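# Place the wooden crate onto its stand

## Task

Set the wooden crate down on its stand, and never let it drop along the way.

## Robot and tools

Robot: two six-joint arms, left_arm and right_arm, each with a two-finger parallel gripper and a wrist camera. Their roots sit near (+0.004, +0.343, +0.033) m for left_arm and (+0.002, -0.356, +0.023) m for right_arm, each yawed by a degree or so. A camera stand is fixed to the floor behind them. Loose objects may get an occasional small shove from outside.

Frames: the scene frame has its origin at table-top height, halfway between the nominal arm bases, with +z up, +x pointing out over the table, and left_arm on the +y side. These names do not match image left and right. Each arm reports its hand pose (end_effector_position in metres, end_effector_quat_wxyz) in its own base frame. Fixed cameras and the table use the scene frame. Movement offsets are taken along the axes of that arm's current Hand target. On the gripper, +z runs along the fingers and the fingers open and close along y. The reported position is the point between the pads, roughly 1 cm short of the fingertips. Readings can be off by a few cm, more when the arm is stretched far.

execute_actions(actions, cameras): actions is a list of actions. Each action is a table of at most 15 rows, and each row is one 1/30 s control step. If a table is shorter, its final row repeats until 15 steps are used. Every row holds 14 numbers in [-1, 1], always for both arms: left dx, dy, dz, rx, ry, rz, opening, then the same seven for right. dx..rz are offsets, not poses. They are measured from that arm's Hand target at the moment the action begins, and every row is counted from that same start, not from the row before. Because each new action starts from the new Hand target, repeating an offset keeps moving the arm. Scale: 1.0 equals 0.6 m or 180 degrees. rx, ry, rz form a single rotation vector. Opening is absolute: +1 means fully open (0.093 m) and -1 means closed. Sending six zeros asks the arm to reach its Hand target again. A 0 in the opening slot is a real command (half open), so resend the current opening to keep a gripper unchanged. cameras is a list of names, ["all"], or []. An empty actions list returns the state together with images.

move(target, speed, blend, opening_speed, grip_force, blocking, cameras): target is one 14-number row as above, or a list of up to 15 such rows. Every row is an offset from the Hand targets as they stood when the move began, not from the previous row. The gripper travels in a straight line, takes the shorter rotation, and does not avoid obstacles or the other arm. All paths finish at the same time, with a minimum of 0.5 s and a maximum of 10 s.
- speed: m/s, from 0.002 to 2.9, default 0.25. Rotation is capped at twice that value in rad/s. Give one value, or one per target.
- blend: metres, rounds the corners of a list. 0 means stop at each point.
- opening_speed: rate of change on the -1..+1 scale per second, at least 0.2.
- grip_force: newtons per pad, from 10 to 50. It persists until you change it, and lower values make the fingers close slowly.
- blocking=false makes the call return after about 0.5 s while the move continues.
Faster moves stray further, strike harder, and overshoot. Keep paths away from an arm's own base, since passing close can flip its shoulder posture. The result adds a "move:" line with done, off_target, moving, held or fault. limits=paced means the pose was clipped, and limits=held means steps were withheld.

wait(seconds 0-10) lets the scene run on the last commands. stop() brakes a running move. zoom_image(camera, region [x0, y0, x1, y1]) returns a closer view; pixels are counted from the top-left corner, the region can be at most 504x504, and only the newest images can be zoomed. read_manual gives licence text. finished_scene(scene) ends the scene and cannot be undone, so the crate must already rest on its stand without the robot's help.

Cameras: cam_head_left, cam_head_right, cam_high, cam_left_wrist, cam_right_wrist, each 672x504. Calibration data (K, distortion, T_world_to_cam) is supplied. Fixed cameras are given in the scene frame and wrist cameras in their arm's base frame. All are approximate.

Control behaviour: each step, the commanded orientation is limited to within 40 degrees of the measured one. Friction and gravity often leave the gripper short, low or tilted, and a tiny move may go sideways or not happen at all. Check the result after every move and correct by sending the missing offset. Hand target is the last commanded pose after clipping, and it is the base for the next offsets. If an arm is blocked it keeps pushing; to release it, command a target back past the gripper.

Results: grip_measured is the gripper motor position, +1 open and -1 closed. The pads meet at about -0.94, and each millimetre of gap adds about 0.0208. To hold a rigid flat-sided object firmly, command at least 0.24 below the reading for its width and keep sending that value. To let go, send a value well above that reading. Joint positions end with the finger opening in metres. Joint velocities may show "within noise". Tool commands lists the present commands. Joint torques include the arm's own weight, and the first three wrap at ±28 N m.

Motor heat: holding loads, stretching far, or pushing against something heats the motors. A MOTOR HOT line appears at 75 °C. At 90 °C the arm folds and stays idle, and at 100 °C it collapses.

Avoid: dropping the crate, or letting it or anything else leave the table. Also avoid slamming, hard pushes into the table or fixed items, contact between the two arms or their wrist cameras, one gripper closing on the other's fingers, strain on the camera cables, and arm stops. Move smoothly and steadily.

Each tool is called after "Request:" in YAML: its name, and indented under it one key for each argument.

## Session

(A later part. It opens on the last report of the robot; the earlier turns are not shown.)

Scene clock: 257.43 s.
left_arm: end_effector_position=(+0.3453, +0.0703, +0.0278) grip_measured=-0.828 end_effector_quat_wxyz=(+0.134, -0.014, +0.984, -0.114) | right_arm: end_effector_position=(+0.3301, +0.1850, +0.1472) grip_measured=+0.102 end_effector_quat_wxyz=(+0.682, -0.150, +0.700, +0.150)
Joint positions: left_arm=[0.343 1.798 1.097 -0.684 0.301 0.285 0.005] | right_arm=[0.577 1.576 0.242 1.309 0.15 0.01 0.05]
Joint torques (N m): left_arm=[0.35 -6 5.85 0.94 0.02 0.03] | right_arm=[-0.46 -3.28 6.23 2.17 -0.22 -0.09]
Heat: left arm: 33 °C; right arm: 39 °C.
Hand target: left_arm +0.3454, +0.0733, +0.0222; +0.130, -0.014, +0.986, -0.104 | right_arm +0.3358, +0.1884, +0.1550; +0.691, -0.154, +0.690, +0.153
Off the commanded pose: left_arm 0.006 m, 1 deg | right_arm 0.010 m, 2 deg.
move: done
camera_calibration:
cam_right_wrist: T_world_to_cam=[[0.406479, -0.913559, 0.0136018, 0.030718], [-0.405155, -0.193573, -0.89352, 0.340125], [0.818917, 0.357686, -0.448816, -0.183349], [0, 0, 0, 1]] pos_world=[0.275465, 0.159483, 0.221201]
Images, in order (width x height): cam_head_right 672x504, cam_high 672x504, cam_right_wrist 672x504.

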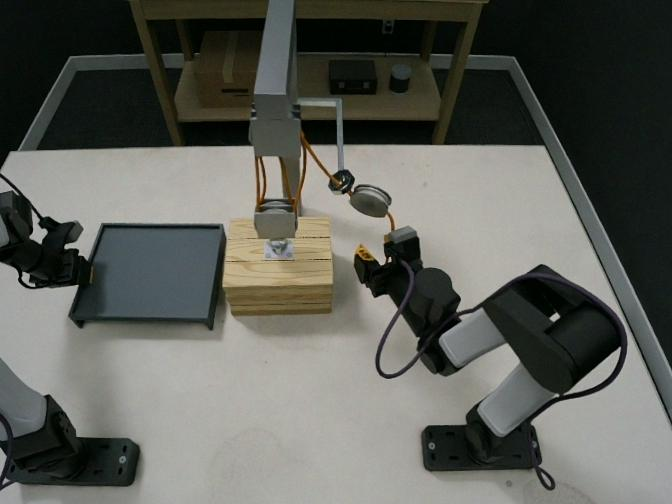

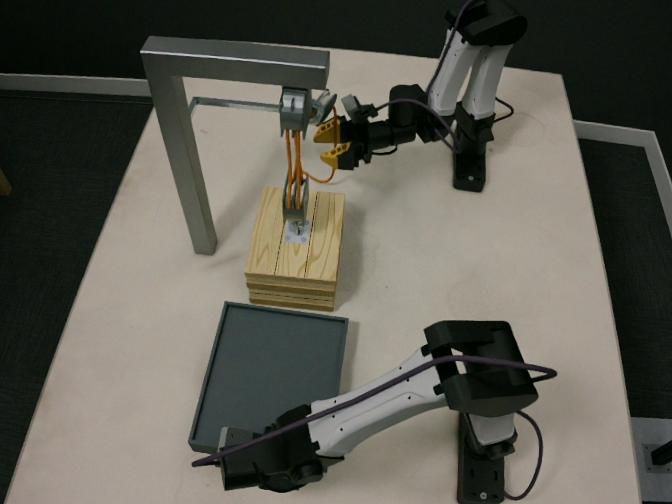

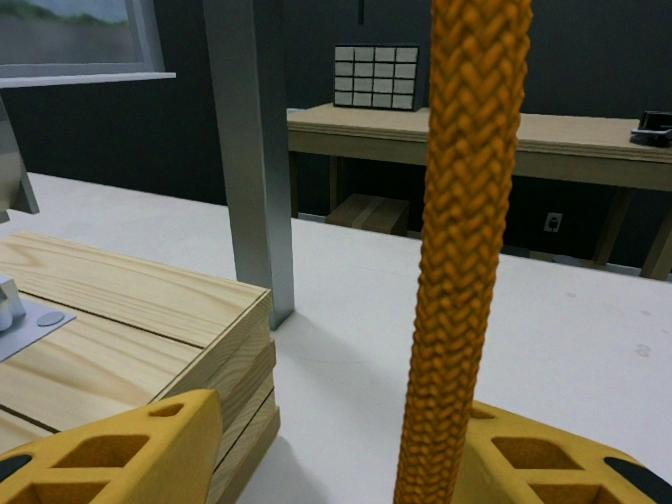

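Request:
move:
  target: [0,0,0,0,0,0,-1,0,0,0,0,0,0,-1]
  cameras: ["cam_right_wrist"]

Request:
move:
  target:
    - [0,0,0,0,0,0,-1,0.058,-0.084,-0.0575,0.143,-0.113,0.285,-1]
    - [0,0,0,0,0,0,-1,0.092,-0.212,-0.136,0.287,-0.227,0.569,-1]
  speed: 0.08
  blend: [0.03,0]
  cameras: ["cam_high","cam_head_right","cam_right_wrist"]

Request:
zoom_image:
  camera: "cam_head_right"
  region: [300, 160, 560, 360]

Request:
zoom_image:
  camera: "cam_high"
  region: [200, 60, 440, 320]

Scene clock: 268.53 s.
left_arm: end_effector_position=(+0.3453, +0.0703, +0.0278) grip_measured=-0.828 end_effector_quat_wxyz=(+0.134, -0.014, +0.984, -0.114) | right_arm: end_effector_position=(+0.3301, +0.1851, +0.1473) grip_measured=-0.964 end_effector_quat_wxyz=(+0.682, -0.150, +0.700, +0.150)
Joint positions: left_arm=[0.343 1.798 1.097 -0.684 0.301 0.285 0.005] | right_arm=[0.577 1.576 0.242 1.31 0.15 0.01 0]
Joint torques (N m): left_arm=[0.39 -5.85 5.78 0.91 0.04 0.06] | right_arm=[-0.43 -3.26 6.2 2.14 -0.21 -0.07]
Heat: left arm: 33 °C; right arm: 40 °C.
Hand target: left_arm +0.3454, +0.0733, +0.0222; +0.130, -0.014, +0.986, -0.104 | right_arm +0.3357, +0.1884, +0.1550; +0.691, -0.154, +0.690, +0.153
Off the commanded pose: left_arm 0.006 m, 1 deg | right_arm 0.010 m, 2 deg.
move: done
camera_calibration:
cam_right_wrist: T_world_to_cam=[[0.406855, -0.913386, 0.0139298, 0.0306037], [-0.40466, -0.19388, -0.893678, 0.340181], [0.818974, 0.357961, -0.448492, -0.183472], [0, 0, 0, 1]] pos_world=[0.275465, 0.159583, 0.2213]
Images, in order (width x height): cam_right_wrist 672x504.

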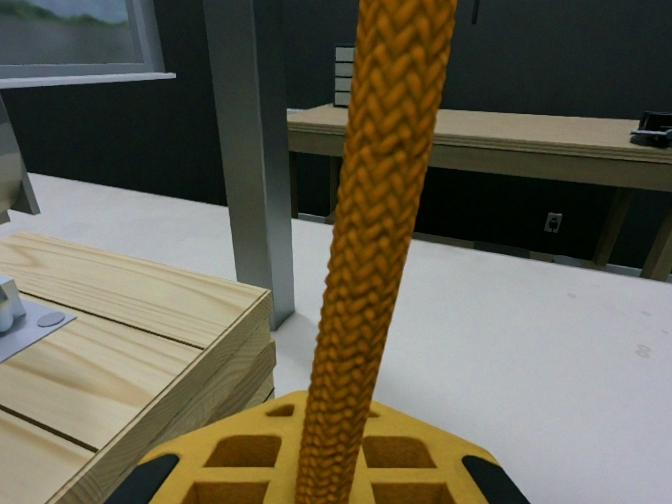

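Scene clock: 279.07 s.
left_arm: end_effector_position=(+0.3453, +0.0703, +0.0278) grip_measured=-0.828 end_effector_quat_wxyz=(+0.134, -0.014, +0.984, -0.114) | right_arm: end_effector_position=(+0.3327, +0.1354, +0.1226) grip_measured=-0.964 end_effector_quat_wxyz=(+0.575, +0.480, +0.531, +0.397)
Joint positions: left_arm=[0.343 1.798 1.097 -0.684 0.301 0.285 0.005] | right_arm=[0.759 1.801 0.289 1.473 0.89 1.37 0]
Joint torques (N m): left_arm=[0.35 -6.08 5.86 0.93 0.04 0.05] | right_arm=[-2.37 -2.07 -1.09 2.33 1.86 0.91]
Heat: left arm: 33 °C; right arm: 41 °C.
Hand target: left_arm +0.3454, +0.0733, +0.0222; +0.130, -0.014, +0.986, -0.104 | right_arm +0.3208, +0.0833, +0.1099; +0.602, +0.554, +0.456, +0.351 (not the last commanded pose)
Off the commanded pose: left_arm 0.006 m, 1 deg | right_arm 0.101 m, 41 deg.
move: off_target (right_arm; path cut at 10 s); path passed 1 of 2 targets
camera_calibration:
cam_right_wrist: T_world_to_cam=[[-0.0647225, -0.24136, -0.968275, 0.170754], [-0.313096, 0.926224, -0.20995, 0.043576], [0.947514, 0.289574, -0.135516, -0.250724], [0, 0, 0, 1]] pos_world=[0.26226, 0.0734556, 0.140509]
Images, in order (width x height): cam_head_right 672x504, cam_high 672x504, cam_right_wrist 672x504.

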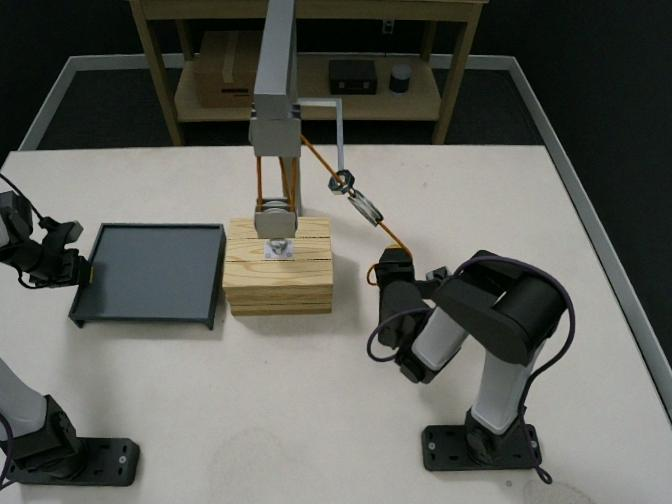

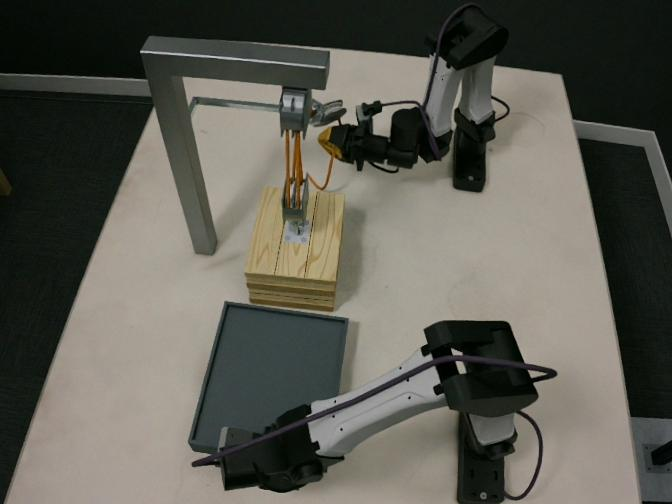

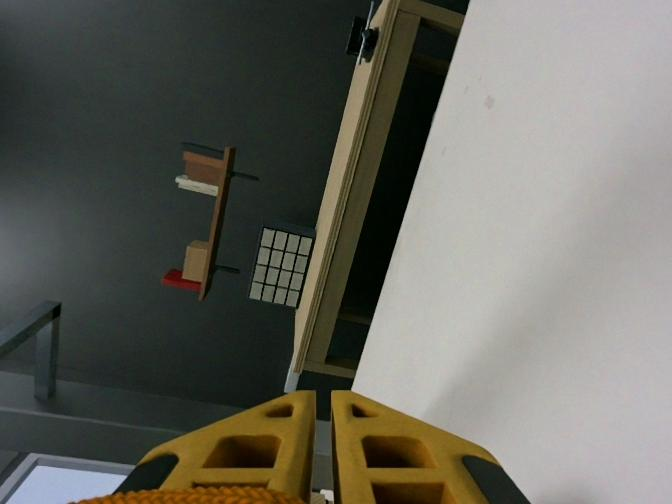

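Scaled by 1.938 from the camera's 672x504 image, which has a finer 960x720 frame.

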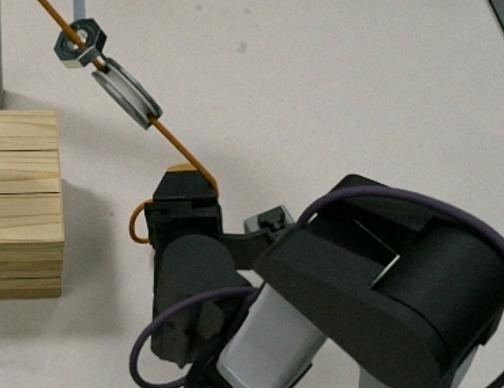

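Scaled by 1.938 from the camera's 672x504 image, which has a finer 960x720 frame.

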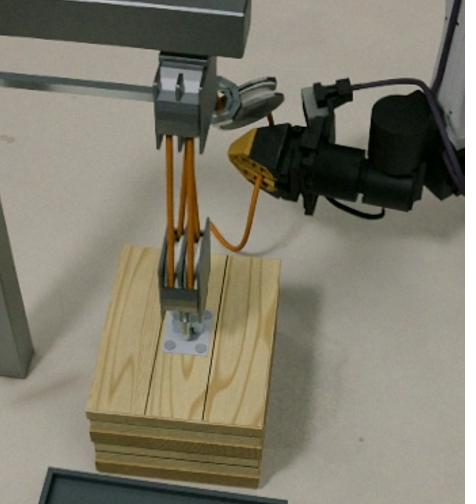

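Request:
move:
  target: [0,0,0,0,0,0,-1,-0.153,-0.074,0.042,0.0714,-0.0576,0.1415,-1]
  speed: 0.06
  cameras: ["cam_high","cam_head_right"]

Request:
zoom_image:
  camera: "cam_head_right"
  region: [200, 120, 560, 360]

Request:
zoom_image:
  camera: "cam_high"
  region: [200, 60, 440, 320]

Scene clock: 290.43 s.
left_arm: end_effector_position=(+0.3453, +0.0703, +0.0278) grip_measured=-0.828 end_effector_quat_wxyz=(+0.134, -0.014, +0.984, -0.114) | right_arm: end_effector_position=(+0.3222, +0.0993, +0.1749) grip_measured=-0.964 end_effector_quat_wxyz=(+0.406, +0.572, +0.357, +0.617)
Joint positions: left_arm=[0.343 1.798 1.097 -0.684 0.301 0.285 0.005] | right_arm=[0.59 1.49 0.146 1.455 0.611 1.939 0]
Joint torques (N m): left_arm=[0.43 -6.17 5.86 0.91 0.05 0.04] | right_arm=[-7.64 -1.22 -2.99 -0.35 3.51 0.64]
Heat: left arm: 33 °C; right arm: 39 °C.
Hand target: left_arm +0.3454, +0.0733, +0.0222; +0.130, -0.014, +0.986, -0.104 | right_arm +0.3097, -0.0167, +0.0801; +0.483, +0.733, +0.303, +0.371
Off the commanded pose: left_arm 0.006 m, 1 deg | right_arm 0.150 m, 36 deg.
move: off_target (right_arm)
Images, in order (width x height): cam_head_right 672x504, cam_high 672x504.

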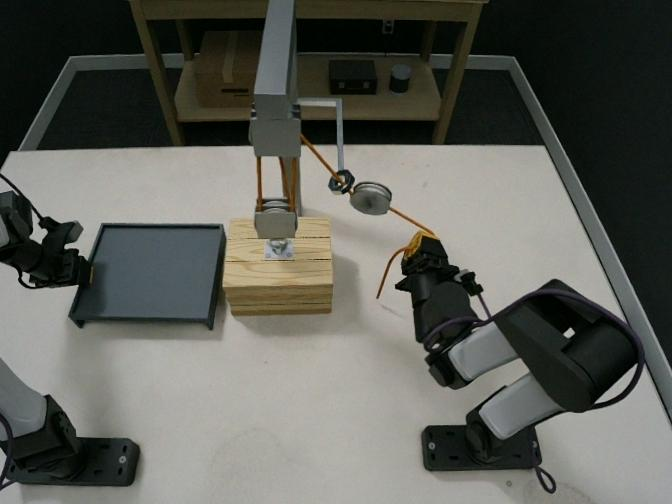

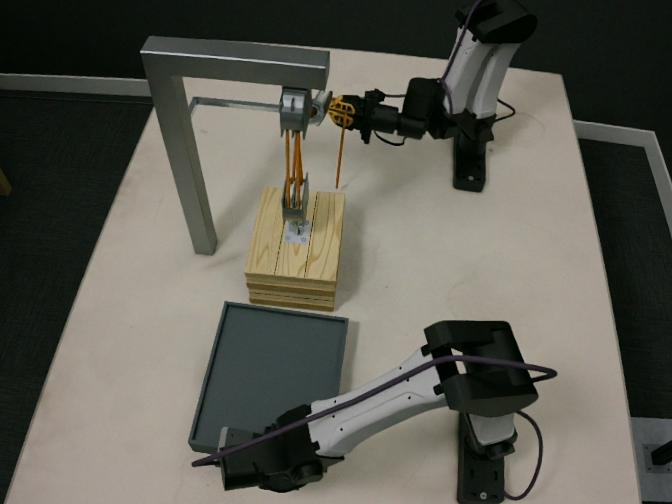

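Scaled by 1.400 from the camera's 672x504 image, which has a finer 960x720 frame.

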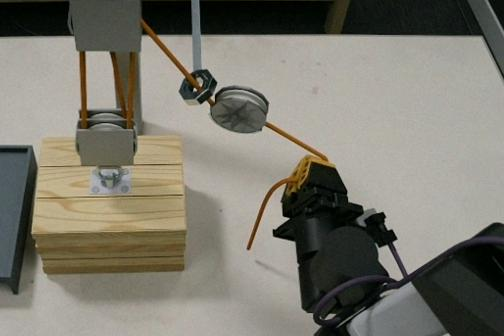

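Scaled by 1.938 from the camera's 672x504 image, which has a finer 960x720 frame.

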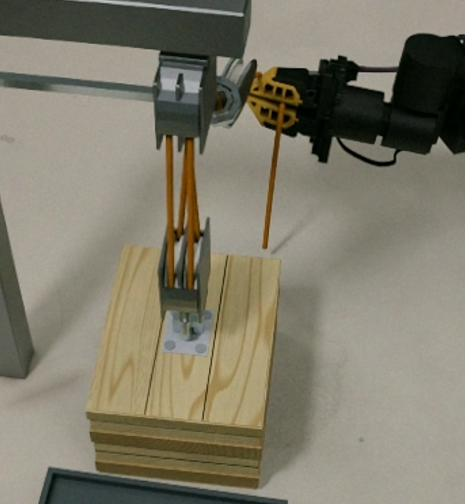

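Request:
move:
  target: [0,0,0,0,0,0,-1,-0.05,0.002,0.03,0,0,0,-1]
  speed: 0.05
  cameras: ["cam_high","cam_head_right"]

Request:
zoom_image:
  camera: "cam_head_right"
  region: [200, 120, 560, 360]

Request:
zoom_image:
  camera: "cam_high"
  region: [200, 60, 440, 320]

Scene clock: 295.73 s.
left_arm: end_effector_position=(+0.3453, +0.0703, +0.0278) grip_measured=-0.828 end_effector_quat_wxyz=(+0.134, -0.014, +0.984, -0.114) | right_arm: end_effector_position=(+0.3317, +0.0946, +0.1755) grip_measured=-0.964 end_effector_quat_wxyz=(+0.391, +0.536, +0.402, +0.631)
Joint positions: left_arm=[0.343 1.798 1.097 -0.684 0.301 0.285 0.005] | right_arm=[0.45 1.489 0.134 1.464 0.359 1.903 0]
Joint torques (N m): left_arm=[0.24 -6.06 5.83 0.93 0.04 0.05] | right_arm=[-9.42 0.79 -3.58 0.19 4.16 0.61]
Heat: left arm: 33 °C; right arm: 37 °C.
Hand target: left_arm +0.3454, +0.0733, +0.0222; +0.130, -0.014, +0.986, -0.104 | right_arm +0.3085, -0.0500, +0.0690; +0.482, +0.730, +0.305, +0.376
Off the commanded pose: left_arm 0.006 m, 1 deg | right_arm 0.181 m, 41 deg; orientation clipped.
move: off_target (right_arm); limits=paced
Images, in order (width x height): cam_head_right 672x504, cam_high 672x504.

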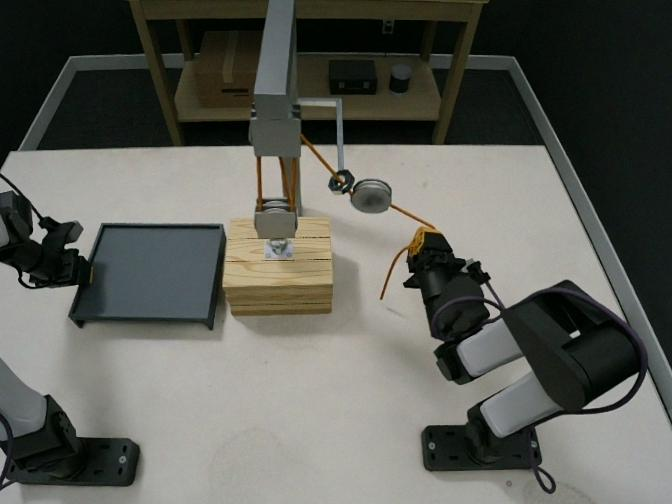

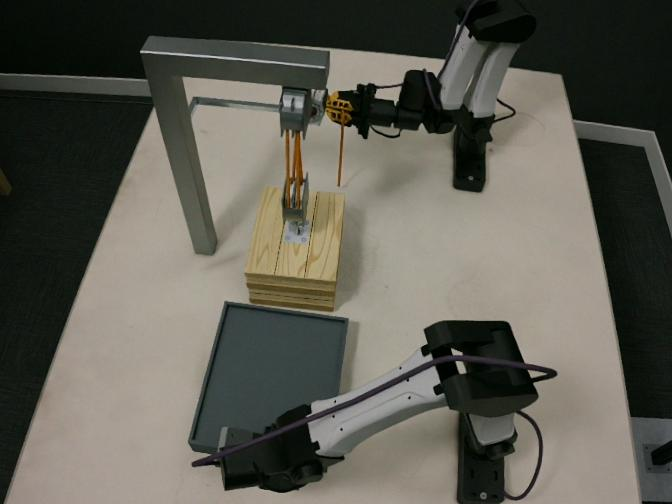

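Scaled by 1.400 from the camera's 672x504 image, which has a finer 960x720 frame.

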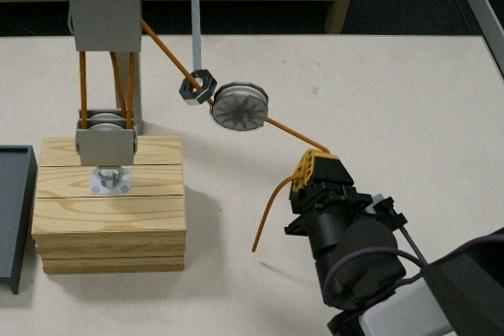

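Scaled by 1.938 from the camera's 672x504 image, which has a finer 960x720 frame.

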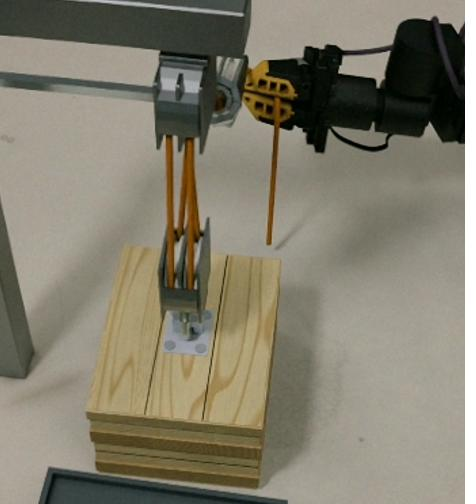

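Request:
move:
  target: [0,0,0,0,0,0,-1,-0.07,0.002,0.04,0,0,0,-1]
  speed: 0.06
  cameras: ["cam_high","cam_head_right"]

Request:
zoom_image:
  camera: "cam_head_right"
  region: [200, 120, 560, 360]

Request:
zoom_image:
  camera: "cam_high"
  region: [200, 60, 440, 320]

Scene clock: 303.07 s.
left_arm: end_effector_position=(+0.3453, +0.0703, +0.0278) grip_measured=-0.828 end_effector_quat_wxyz=(+0.134, -0.014, +0.984, -0.114) | right_arm: end_effector_position=(+0.2509, -0.0125, +0.1027) grip_measured=-0.964 end_effector_quat_wxyz=(+0.268, +0.392, +0.607, +0.638)
Joint positions: left_arm=[0.343 1.798 1.097 -0.684 0.301 0.285 0.005] | right_arm=[-0.765 1.686 0.004 1.471 -1.36 1.541 0]
Joint torques (N m): left_arm=[0.39 -6.13 5.86 0.92 0.02 0.04] | right_arm=[-5.44 0.28 1.72 1.06 4.18 0.53]
Heat: left arm: 33 °C; right arm: 41 °C.
Hand target: left_arm +0.3454, +0.0733, +0.0222; +0.130, -0.014, +0.986, -0.104 | right_arm +0.3066, -0.0958, +0.0534; +0.414, +0.620, +0.442, +0.499
Off the commanded pose: left_arm 0.006 m, 1 deg | right_arm 0.112 m, 66 deg; orientation clipped.
joint sent to its limit (right arm) — joint 3 (elbow), lower limit, where the elbow is as bent as it goes. The joint targets are off in position and orientation.
move: off_target (right_arm); limits=paced
Images, in order (width x height): cam_head_right 672x504, cam_high 672x504.

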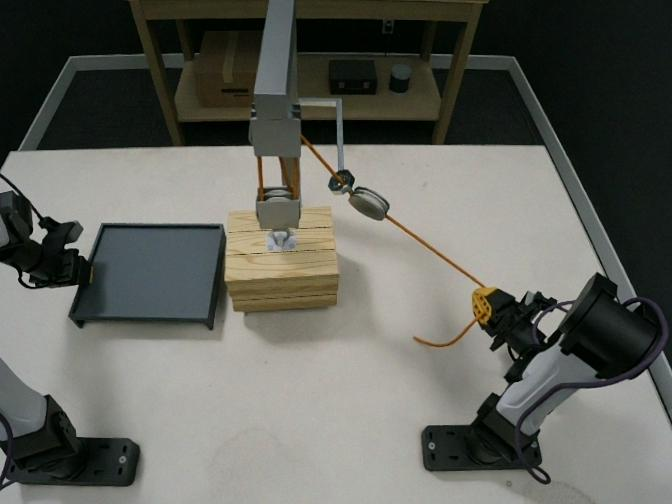

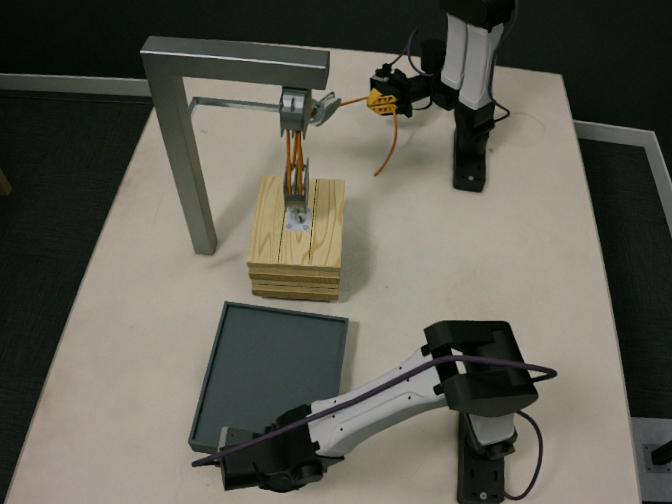

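Scaled by 1.400 from the camera's 672x504 image, which has a finer 960x720 frame.

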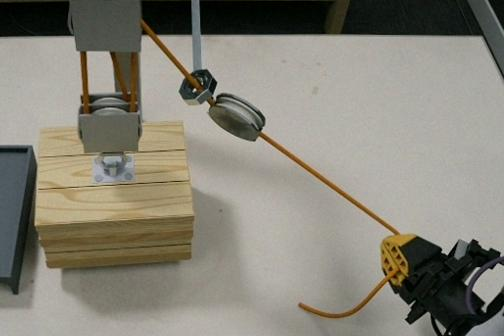

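Scaled by 1.938 from the camera's 672x504 image, which has a finer 960x720 frame.

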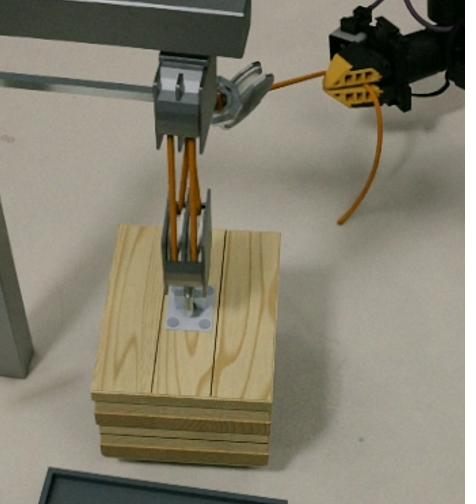

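Request:
move:
  target: [0,0,0,0,0,0,-1,-0.063,0.06,0.191,0.0283,-0.0362,-0.0745,-1]
  speed: 0.08
  cameras: ["cam_high","cam_head_right","cam_right_wrist"]

Request:
zoom_image:
  camera: "cam_head_right"
  region: [200, 120, 560, 360]

Request:
zoom_image:
  camera: "cam_high"
  region: [200, 60, 440, 320]

Scene clock: 321.57 s.
left_arm: end_effector_position=(+0.3453, +0.0703, +0.0278) grip_measured=-0.828 end_effector_quat_wxyz=(+0.134, -0.014, +0.984, -0.114) | right_arm: end_effector_position=(+0.3547, -0.0326, +0.1125) grip_measured=-0.964 end_effector_quat_wxyz=(+0.372, +0.333, +0.637, +0.587)
Joint positions: left_arm=[0.343 1.798 1.097 -0.684 0.301 0.285 0.005] | right_arm=[-0.51 1.867 0.331 1.469 -1.033 1.429 0]
Joint torques (N m): left_arm=[0.34 -6.05 5.79 0.89 0.05 0.05] | right_arm=[-7.56 -0.4 4.59 0.58 4.68 0.37]
Heat: left arm: 33 °C; right arm: 54 °C.
Hand target: left_arm +0.3454, +0.0733, +0.0222; +0.130, -0.014, +0.986, -0.104 | right_arm +0.4201, -0.1499, +0.0598; +0.461, +0.592, +0.521, +0.408
Off the commanded pose: left_arm 0.006 m, 1 deg | right_arm 0.144 m, 43 deg; orientation clipped.
move: off_target (right_arm); limits=paced
camera_calibration:
cam_right_wrist: T_world_to_cam=[[0.0144763, -0.111352, -0.993676, 0.10085], [-0.821973, 0.564535, -0.0752369, 0.357556], [0.569343, 0.817863, -0.0833555, -0.0788335], [0, 0, 0, 1]] pos_world=[0.337325, -0.126148, 0.120543]
Images, in order (width x height): cam_head_right 672x504, cam_high 672x504, cam_right_wrist 672x504.

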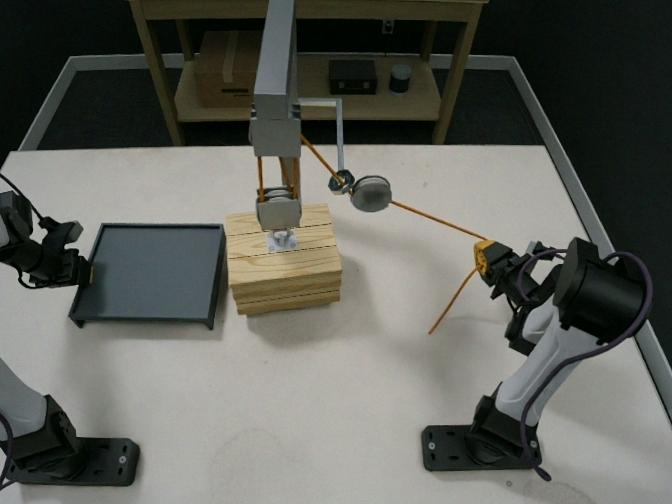

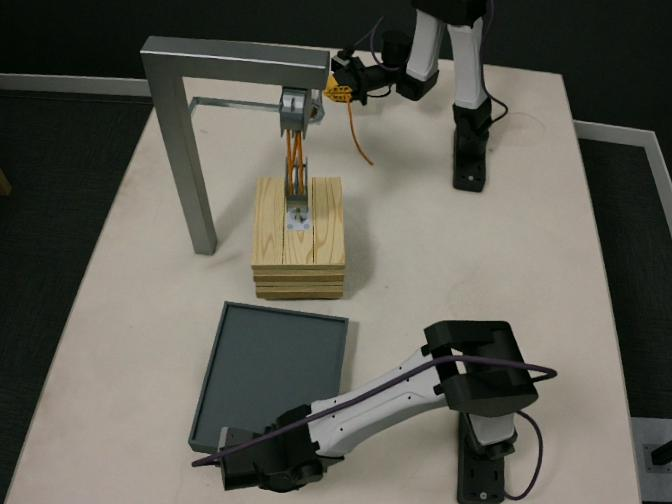

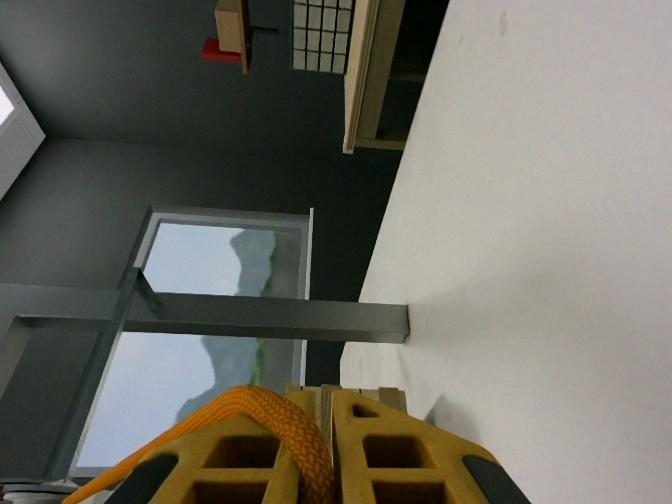

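Scaled by 1.400 from the camera's 672x504 image, which has a finer 960x720 frame.

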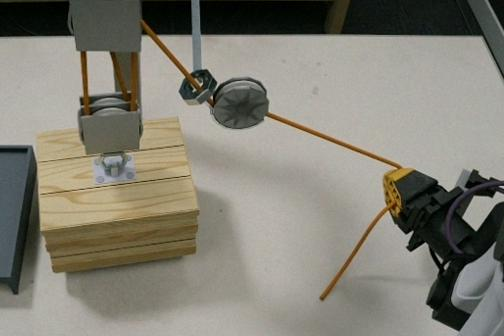

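Scaled by 1.938 from the camera's 672x504 image, which has a finer 960x720 frame.

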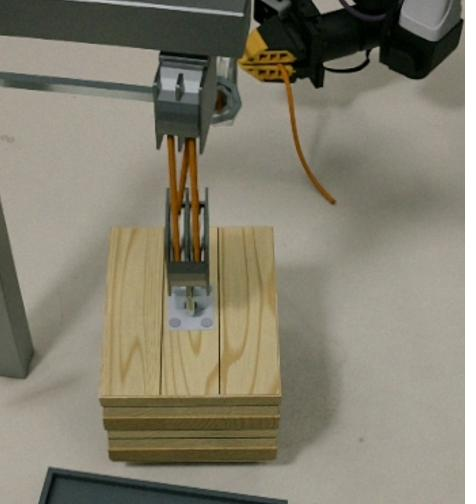

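Request:
move:
  target: [0,0,0,0,0,0,-1,-0.228,0.024,0.197,0,0,0,-1]
  speed: 0.1
  cameras: ["cam_high","cam_head_right"]

Request:
zoom_image:
  camera: "cam_head_right"
  region: [200, 120, 560, 360]

Request:
zoom_image:
  camera: "cam_high"
  region: [200, 60, 440, 320]

Scene clock: 329.97 s.
left_arm: end_effector_position=(+0.3453, +0.0703, +0.0278) grip_measured=-0.828 end_effector_quat_wxyz=(+0.134, -0.014, +0.984, -0.114) | right_arm: end_effector_position=(+0.4425, -0.1455, +0.0815) grip_measured=-0.964 end_effector_quat_wxyz=(+0.321, +0.173, +0.683, +0.633)
Joint positions: left_arm=[0.343 1.798 1.097 -0.684 0.301 0.285 0.005] | right_arm=[-0.687 2.459 1.199 1.468 -1.54 1.557 0]
Joint torques (N m): left_arm=[0.31 -6.08 5.72 0.95 0.03 0.04] | right_arm=[-14.37 -2.85 8.8 0.36 4.16 0.86]
Heat: left arm: 33 °C; right arm: 61 °C.
Hand target: left_arm +0.3454, +0.0733, +0.0222; +0.130, -0.014, +0.986, -0.104 | right_arm +0.5201, -0.3003, +0.0445; +0.426, +0.463, +0.595, +0.500
Off the commanded pose: left_arm 0.006 m, 1 deg | right_arm 0.177 m, 60 deg; orientation clipped.
move: off_target (right_arm); limits=paced
Images, in order (width x height): cam_head_right 672x504, cam_high 672x504.

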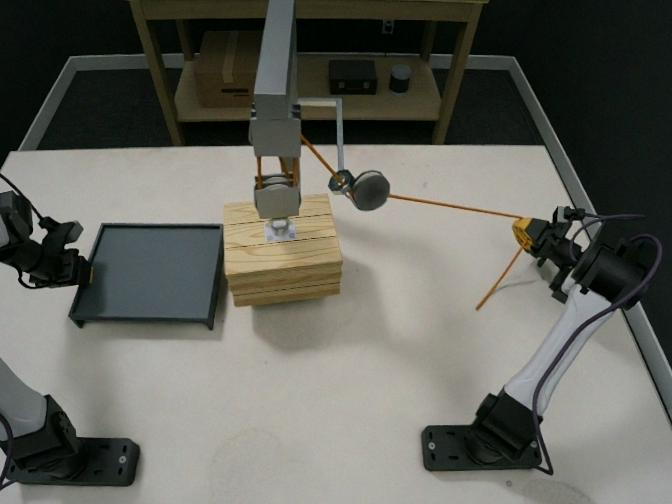

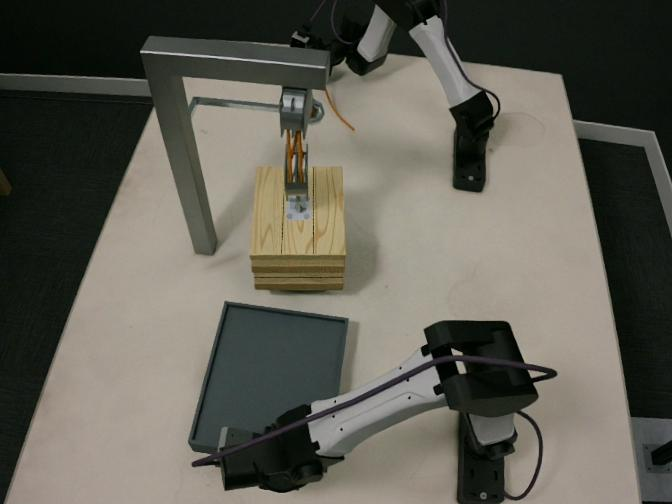

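Scaled by 1.400 from the camera's 672x504 image, which has a finer 960x720 frame.

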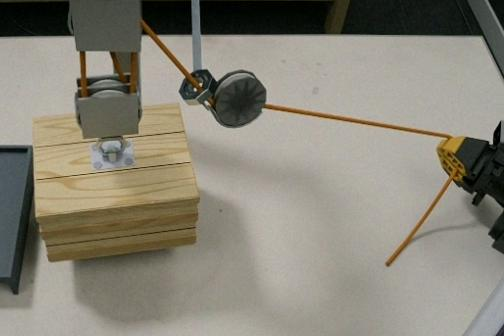

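Scaled by 1.938 from the camera's 672x504 image, which has a finer 960x720 frame.

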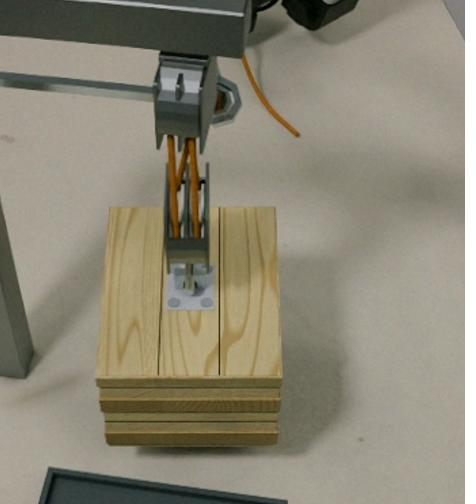

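Request:
move:
  target: [0,0,0,0,0,0,-1,-0.16,-0.018,0.037,0,0,0,-1]
  speed: 0.12
  cameras: ["cam_high","cam_head_right"]

Request:
zoom_image:
  camera: "cam_head_right"
  region: [50, 120, 410, 360]

Request:
zoom_image:
  camera: "cam_high"
  region: [200, 60, 440, 320]

Scene clock: 344.03 s.
left_arm: end_effector_position=(+0.3453, +0.0703, +0.0278) grip_measured=-0.828 end_effector_quat_wxyz=(+0.134, -0.014, +0.984, -0.114) | right_arm: end_effector_position=(+0.5133, -0.2389, +0.0688) grip_measured=-0.964 end_effector_quat_wxyz=(+0.357, +0.164, +0.682, +0.616)
Joint positions: left_arm=[0.343 1.798 1.097 -0.684 0.301 0.285 0.005] | right_arm=[-0.737 2.88 1.977 1.465 -1.543 1.844 0]
Joint torques (N m): left_arm=[0.39 -5.86 5.76 0.91 0.03 0.07] | right_arm=[-13.6 -6.01 7.01 -0.18 3.44 0.86]
Heat: left arm: 33 °C; right arm: 64 °C.
Hand target: left_arm +0.3454, +0.0733, +0.0222; +0.130, -0.014, +0.986, -0.104 | right_arm +0.5603, -0.3905, +0.0351; +0.426, +0.463, +0.595, +0.500
Off the commanded pose: left_arm 0.006 m, 1 deg | right_arm 0.162 m, 39 deg.
move: off_target (right_arm)
Images, in order (width x height): cam_head_right 672x504, cam_high 672x504.

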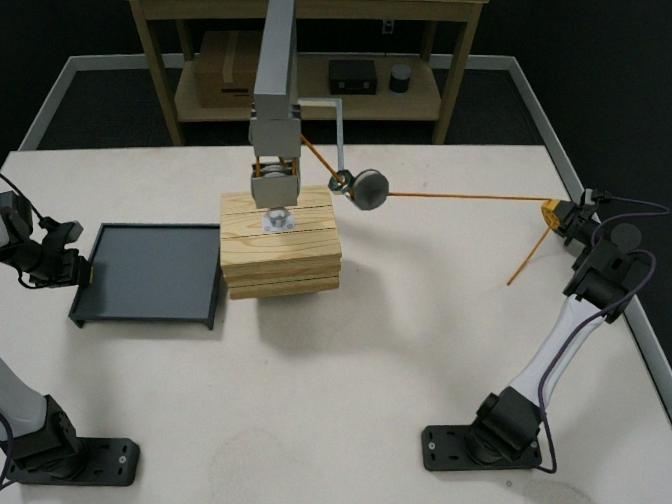

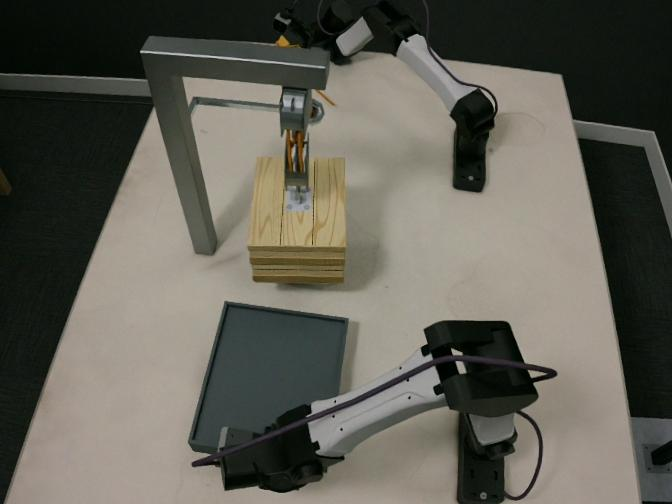

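Scaled by 1.400 from the camera's 672x504 image, which has a finer 960x720 frame.

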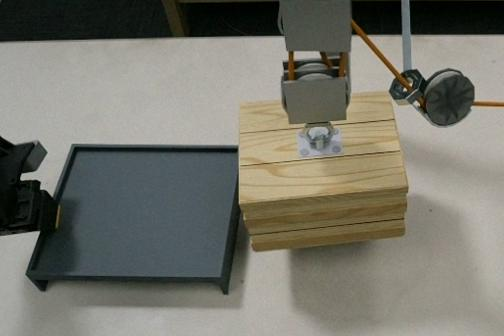

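Scaled by 1.938 from the camera's 672x504 image, which has a finer 960x720 frame.

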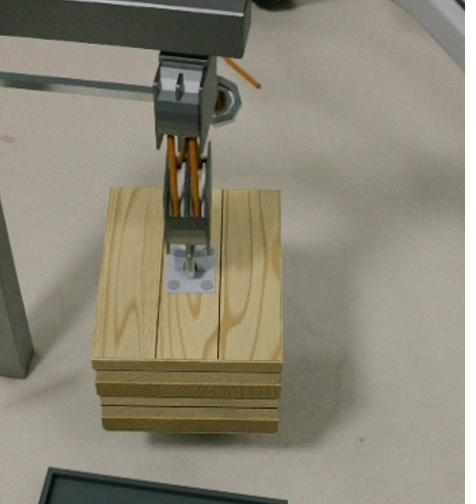

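Request:
move:
  target: [-0.0056,-0.1576,0.0362,0,0,0,-1,0,0,0,0,0,0,-1]
  speed: 0.08
  cameras: ["cam_high","cam_head_right"]

Request:
zoom_image:
  camera: "cam_head_right"
  region: [50, 150, 410, 360]

Request:
zoom_image:
  camera: "cam_high"
  region: [200, 130, 440, 390]

Scene clock: 355.43 s.
left_arm: end_effector_position=(+0.3622, -0.0127, +0.0278) grip_measured=-0.829 end_effector_quat_wxyz=(+0.140, -0.027, +0.984, -0.102) | right_arm: end_effector_position=(+0.5133, -0.2389, +0.0689) grip_measured=-0.964 end_effector_quat_wxyz=(+0.356, +0.165, +0.682, +0.617)
Joint positions: left_arm=[0.063 1.765 1.049 -0.577 0.213 -0.021 0.005] | right_arm=[-0.737 2.88 1.977 1.465 -1.543 1.848 0]
Joint torques (N m): left_arm=[-2.07 -7.27 4.22 0.97 0.15 0.03] | right_arm=[-13.64 -5.82 7.34 -0.16 3.41 0.88]
Heat: left arm: 33 °C; right arm: 63 °C.
Hand target: left_arm +0.3545, -0.0233, +0.0223; +0.130, -0.014, +0.986, -0.104 | right_arm +0.5603, -0.3905, +0.0351; +0.426, +0.463, +0.595, +0.500
Off the commanded pose: left_arm 0.014 m, 2 deg | right_arm 0.162 m, 39 deg.
move: off_target (left_arm, right_arm)
Images, in order (width x height): cam_head_right 672x504, cam_high 672x504.

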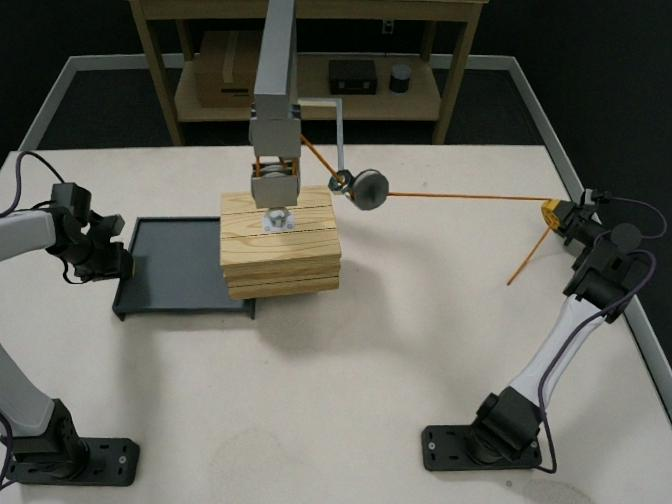

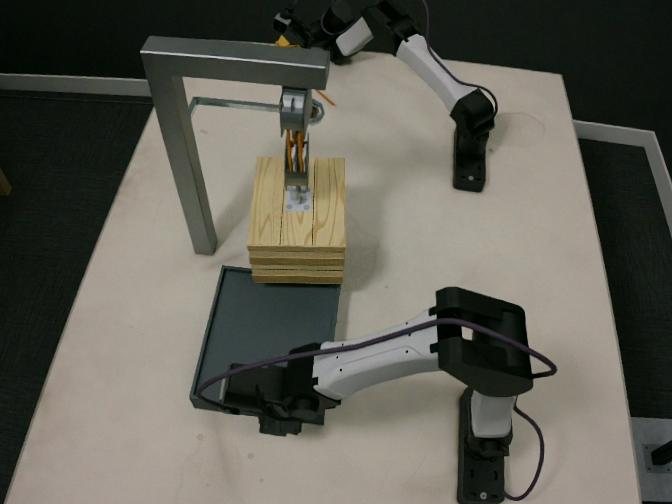

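Scaled by 1.400 from the camera's 672x504 image, which has a finer 960x720 frame.

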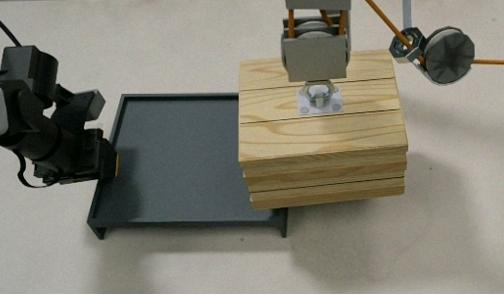

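Scaled by 1.938 from the camera's 672x504 image, which has a finer 960x720 frame.

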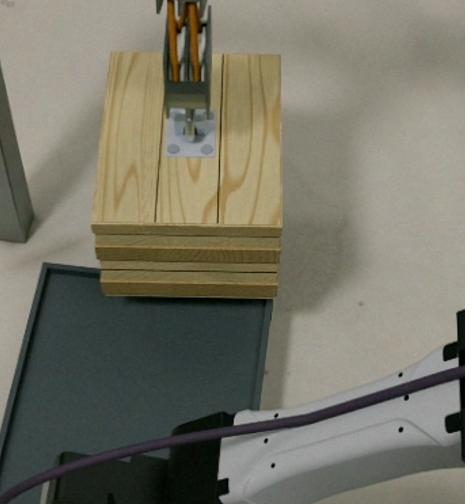

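Request:
move:
  target: [0.062,-0.3205,0.0542,0,0,0,-1,0,0,0,0,0,0,-1]
  speed: 0.1
  cameras: ["cam_high","cam_head_right","cam_left_wrist"]

Request:
zoom_image:
  camera: "cam_head_right"
  region: [120, 150, 420, 360]

Request:
zoom_image:
  camera: "cam_high"
  region: [180, 130, 420, 390]

Scene clock: 369.50 s.
left_arm: end_effector_position=(+0.3341, -0.2081, +0.0292) grip_measured=-0.829 end_effector_quat_wxyz=(+0.145, -0.043, +0.983, -0.104) | right_arm: end_effector_position=(+0.5133, -0.2389, +0.0689) grip_measured=-0.964 end_effector_quat_wxyz=(+0.356, +0.165, +0.682, +0.617)
Joint positions: left_arm=[-0.553 1.813 1.107 -0.506 0.008 -0.642 0.005] | right_arm=[-0.737 2.88 1.977 1.465 -1.543 1.848 0]
Joint torques (N m): left_arm=[-1.92 -5.07 8.02 0.97 0.23 0.35] | right_arm=[-13.59 -5.85 7.35 -0.17 3.43 0.88]
Heat: left arm: 32 °C; right arm: 63 °C.
Hand target: left_arm +0.3271, -0.2200, +0.0222; +0.130, -0.014, +0.986, -0.104 | right_arm +0.5603, -0.3905, +0.0351; +0.426, +0.463, +0.595, +0.500
Off the commanded pose: left_arm 0.015 m, 4 deg | right_arm 0.162 m, 39 deg.
move: off_target (left_arm, right_arm)
camera_calibration:
cam_left_wrist: T_world_to_cam=[[0.0500371, -0.975262, 0.215312, -0.226654], [-0.990961, -0.0216126, 0.132398, 0.362579], [-0.124469, -0.219991, -0.967529, 0.105269], [0, 0, 0, 1]] pos_world=[0.383745, -0.190053, 0.102648]
Images, in order (width x height): cam_head_right 672x504, cam_high 672x504, cam_left_wrist 672x504.

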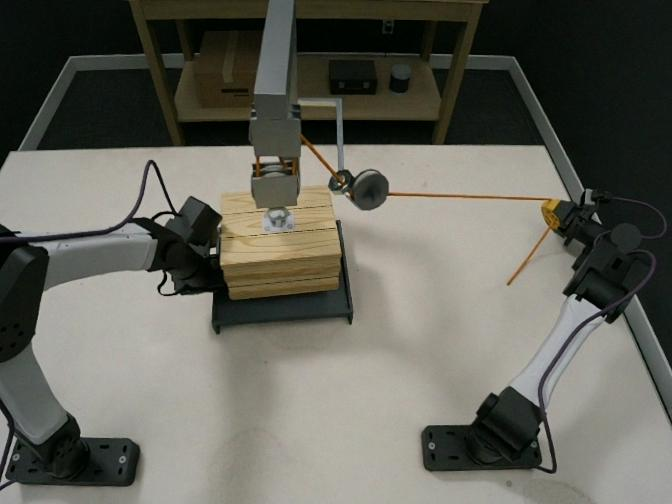

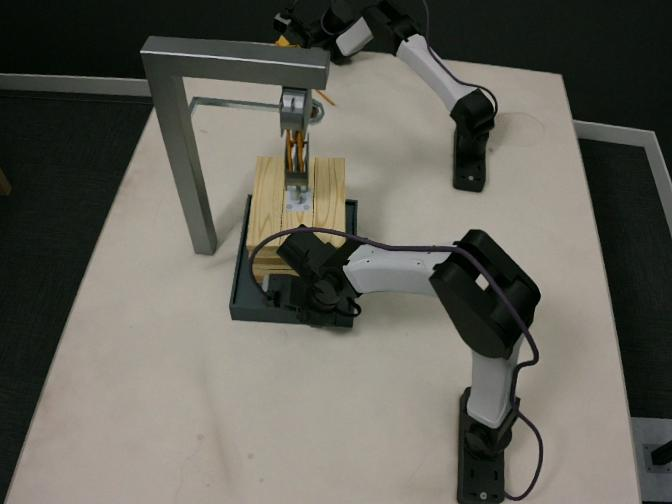

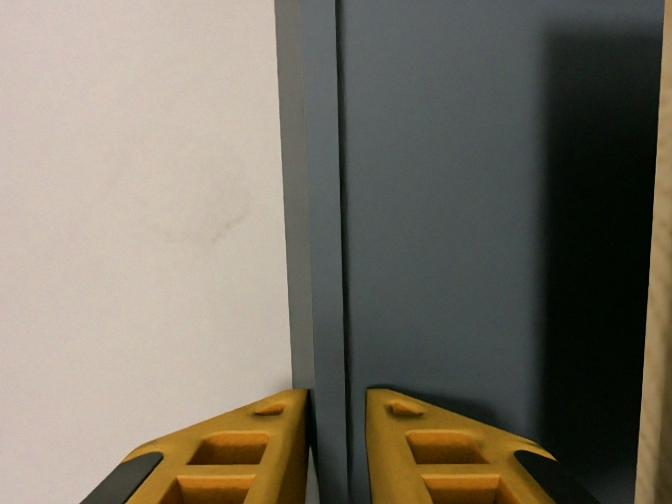

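Scaled by 1.680 from the camera's 672x504 image, which has a finer 960x720 frame.

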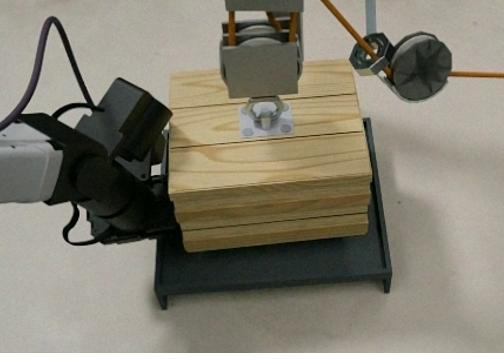

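Scaled by 1.938 from the camera's 672x504 image, which has a finer 960x720 frame.

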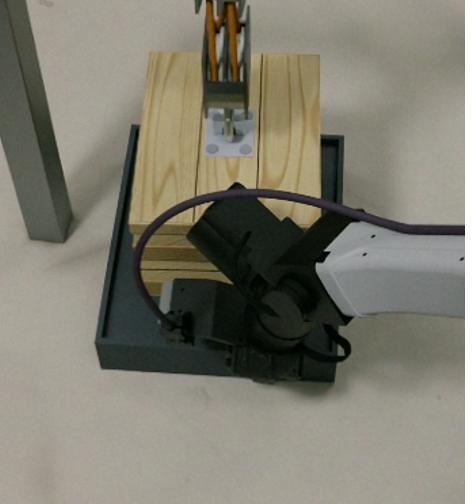

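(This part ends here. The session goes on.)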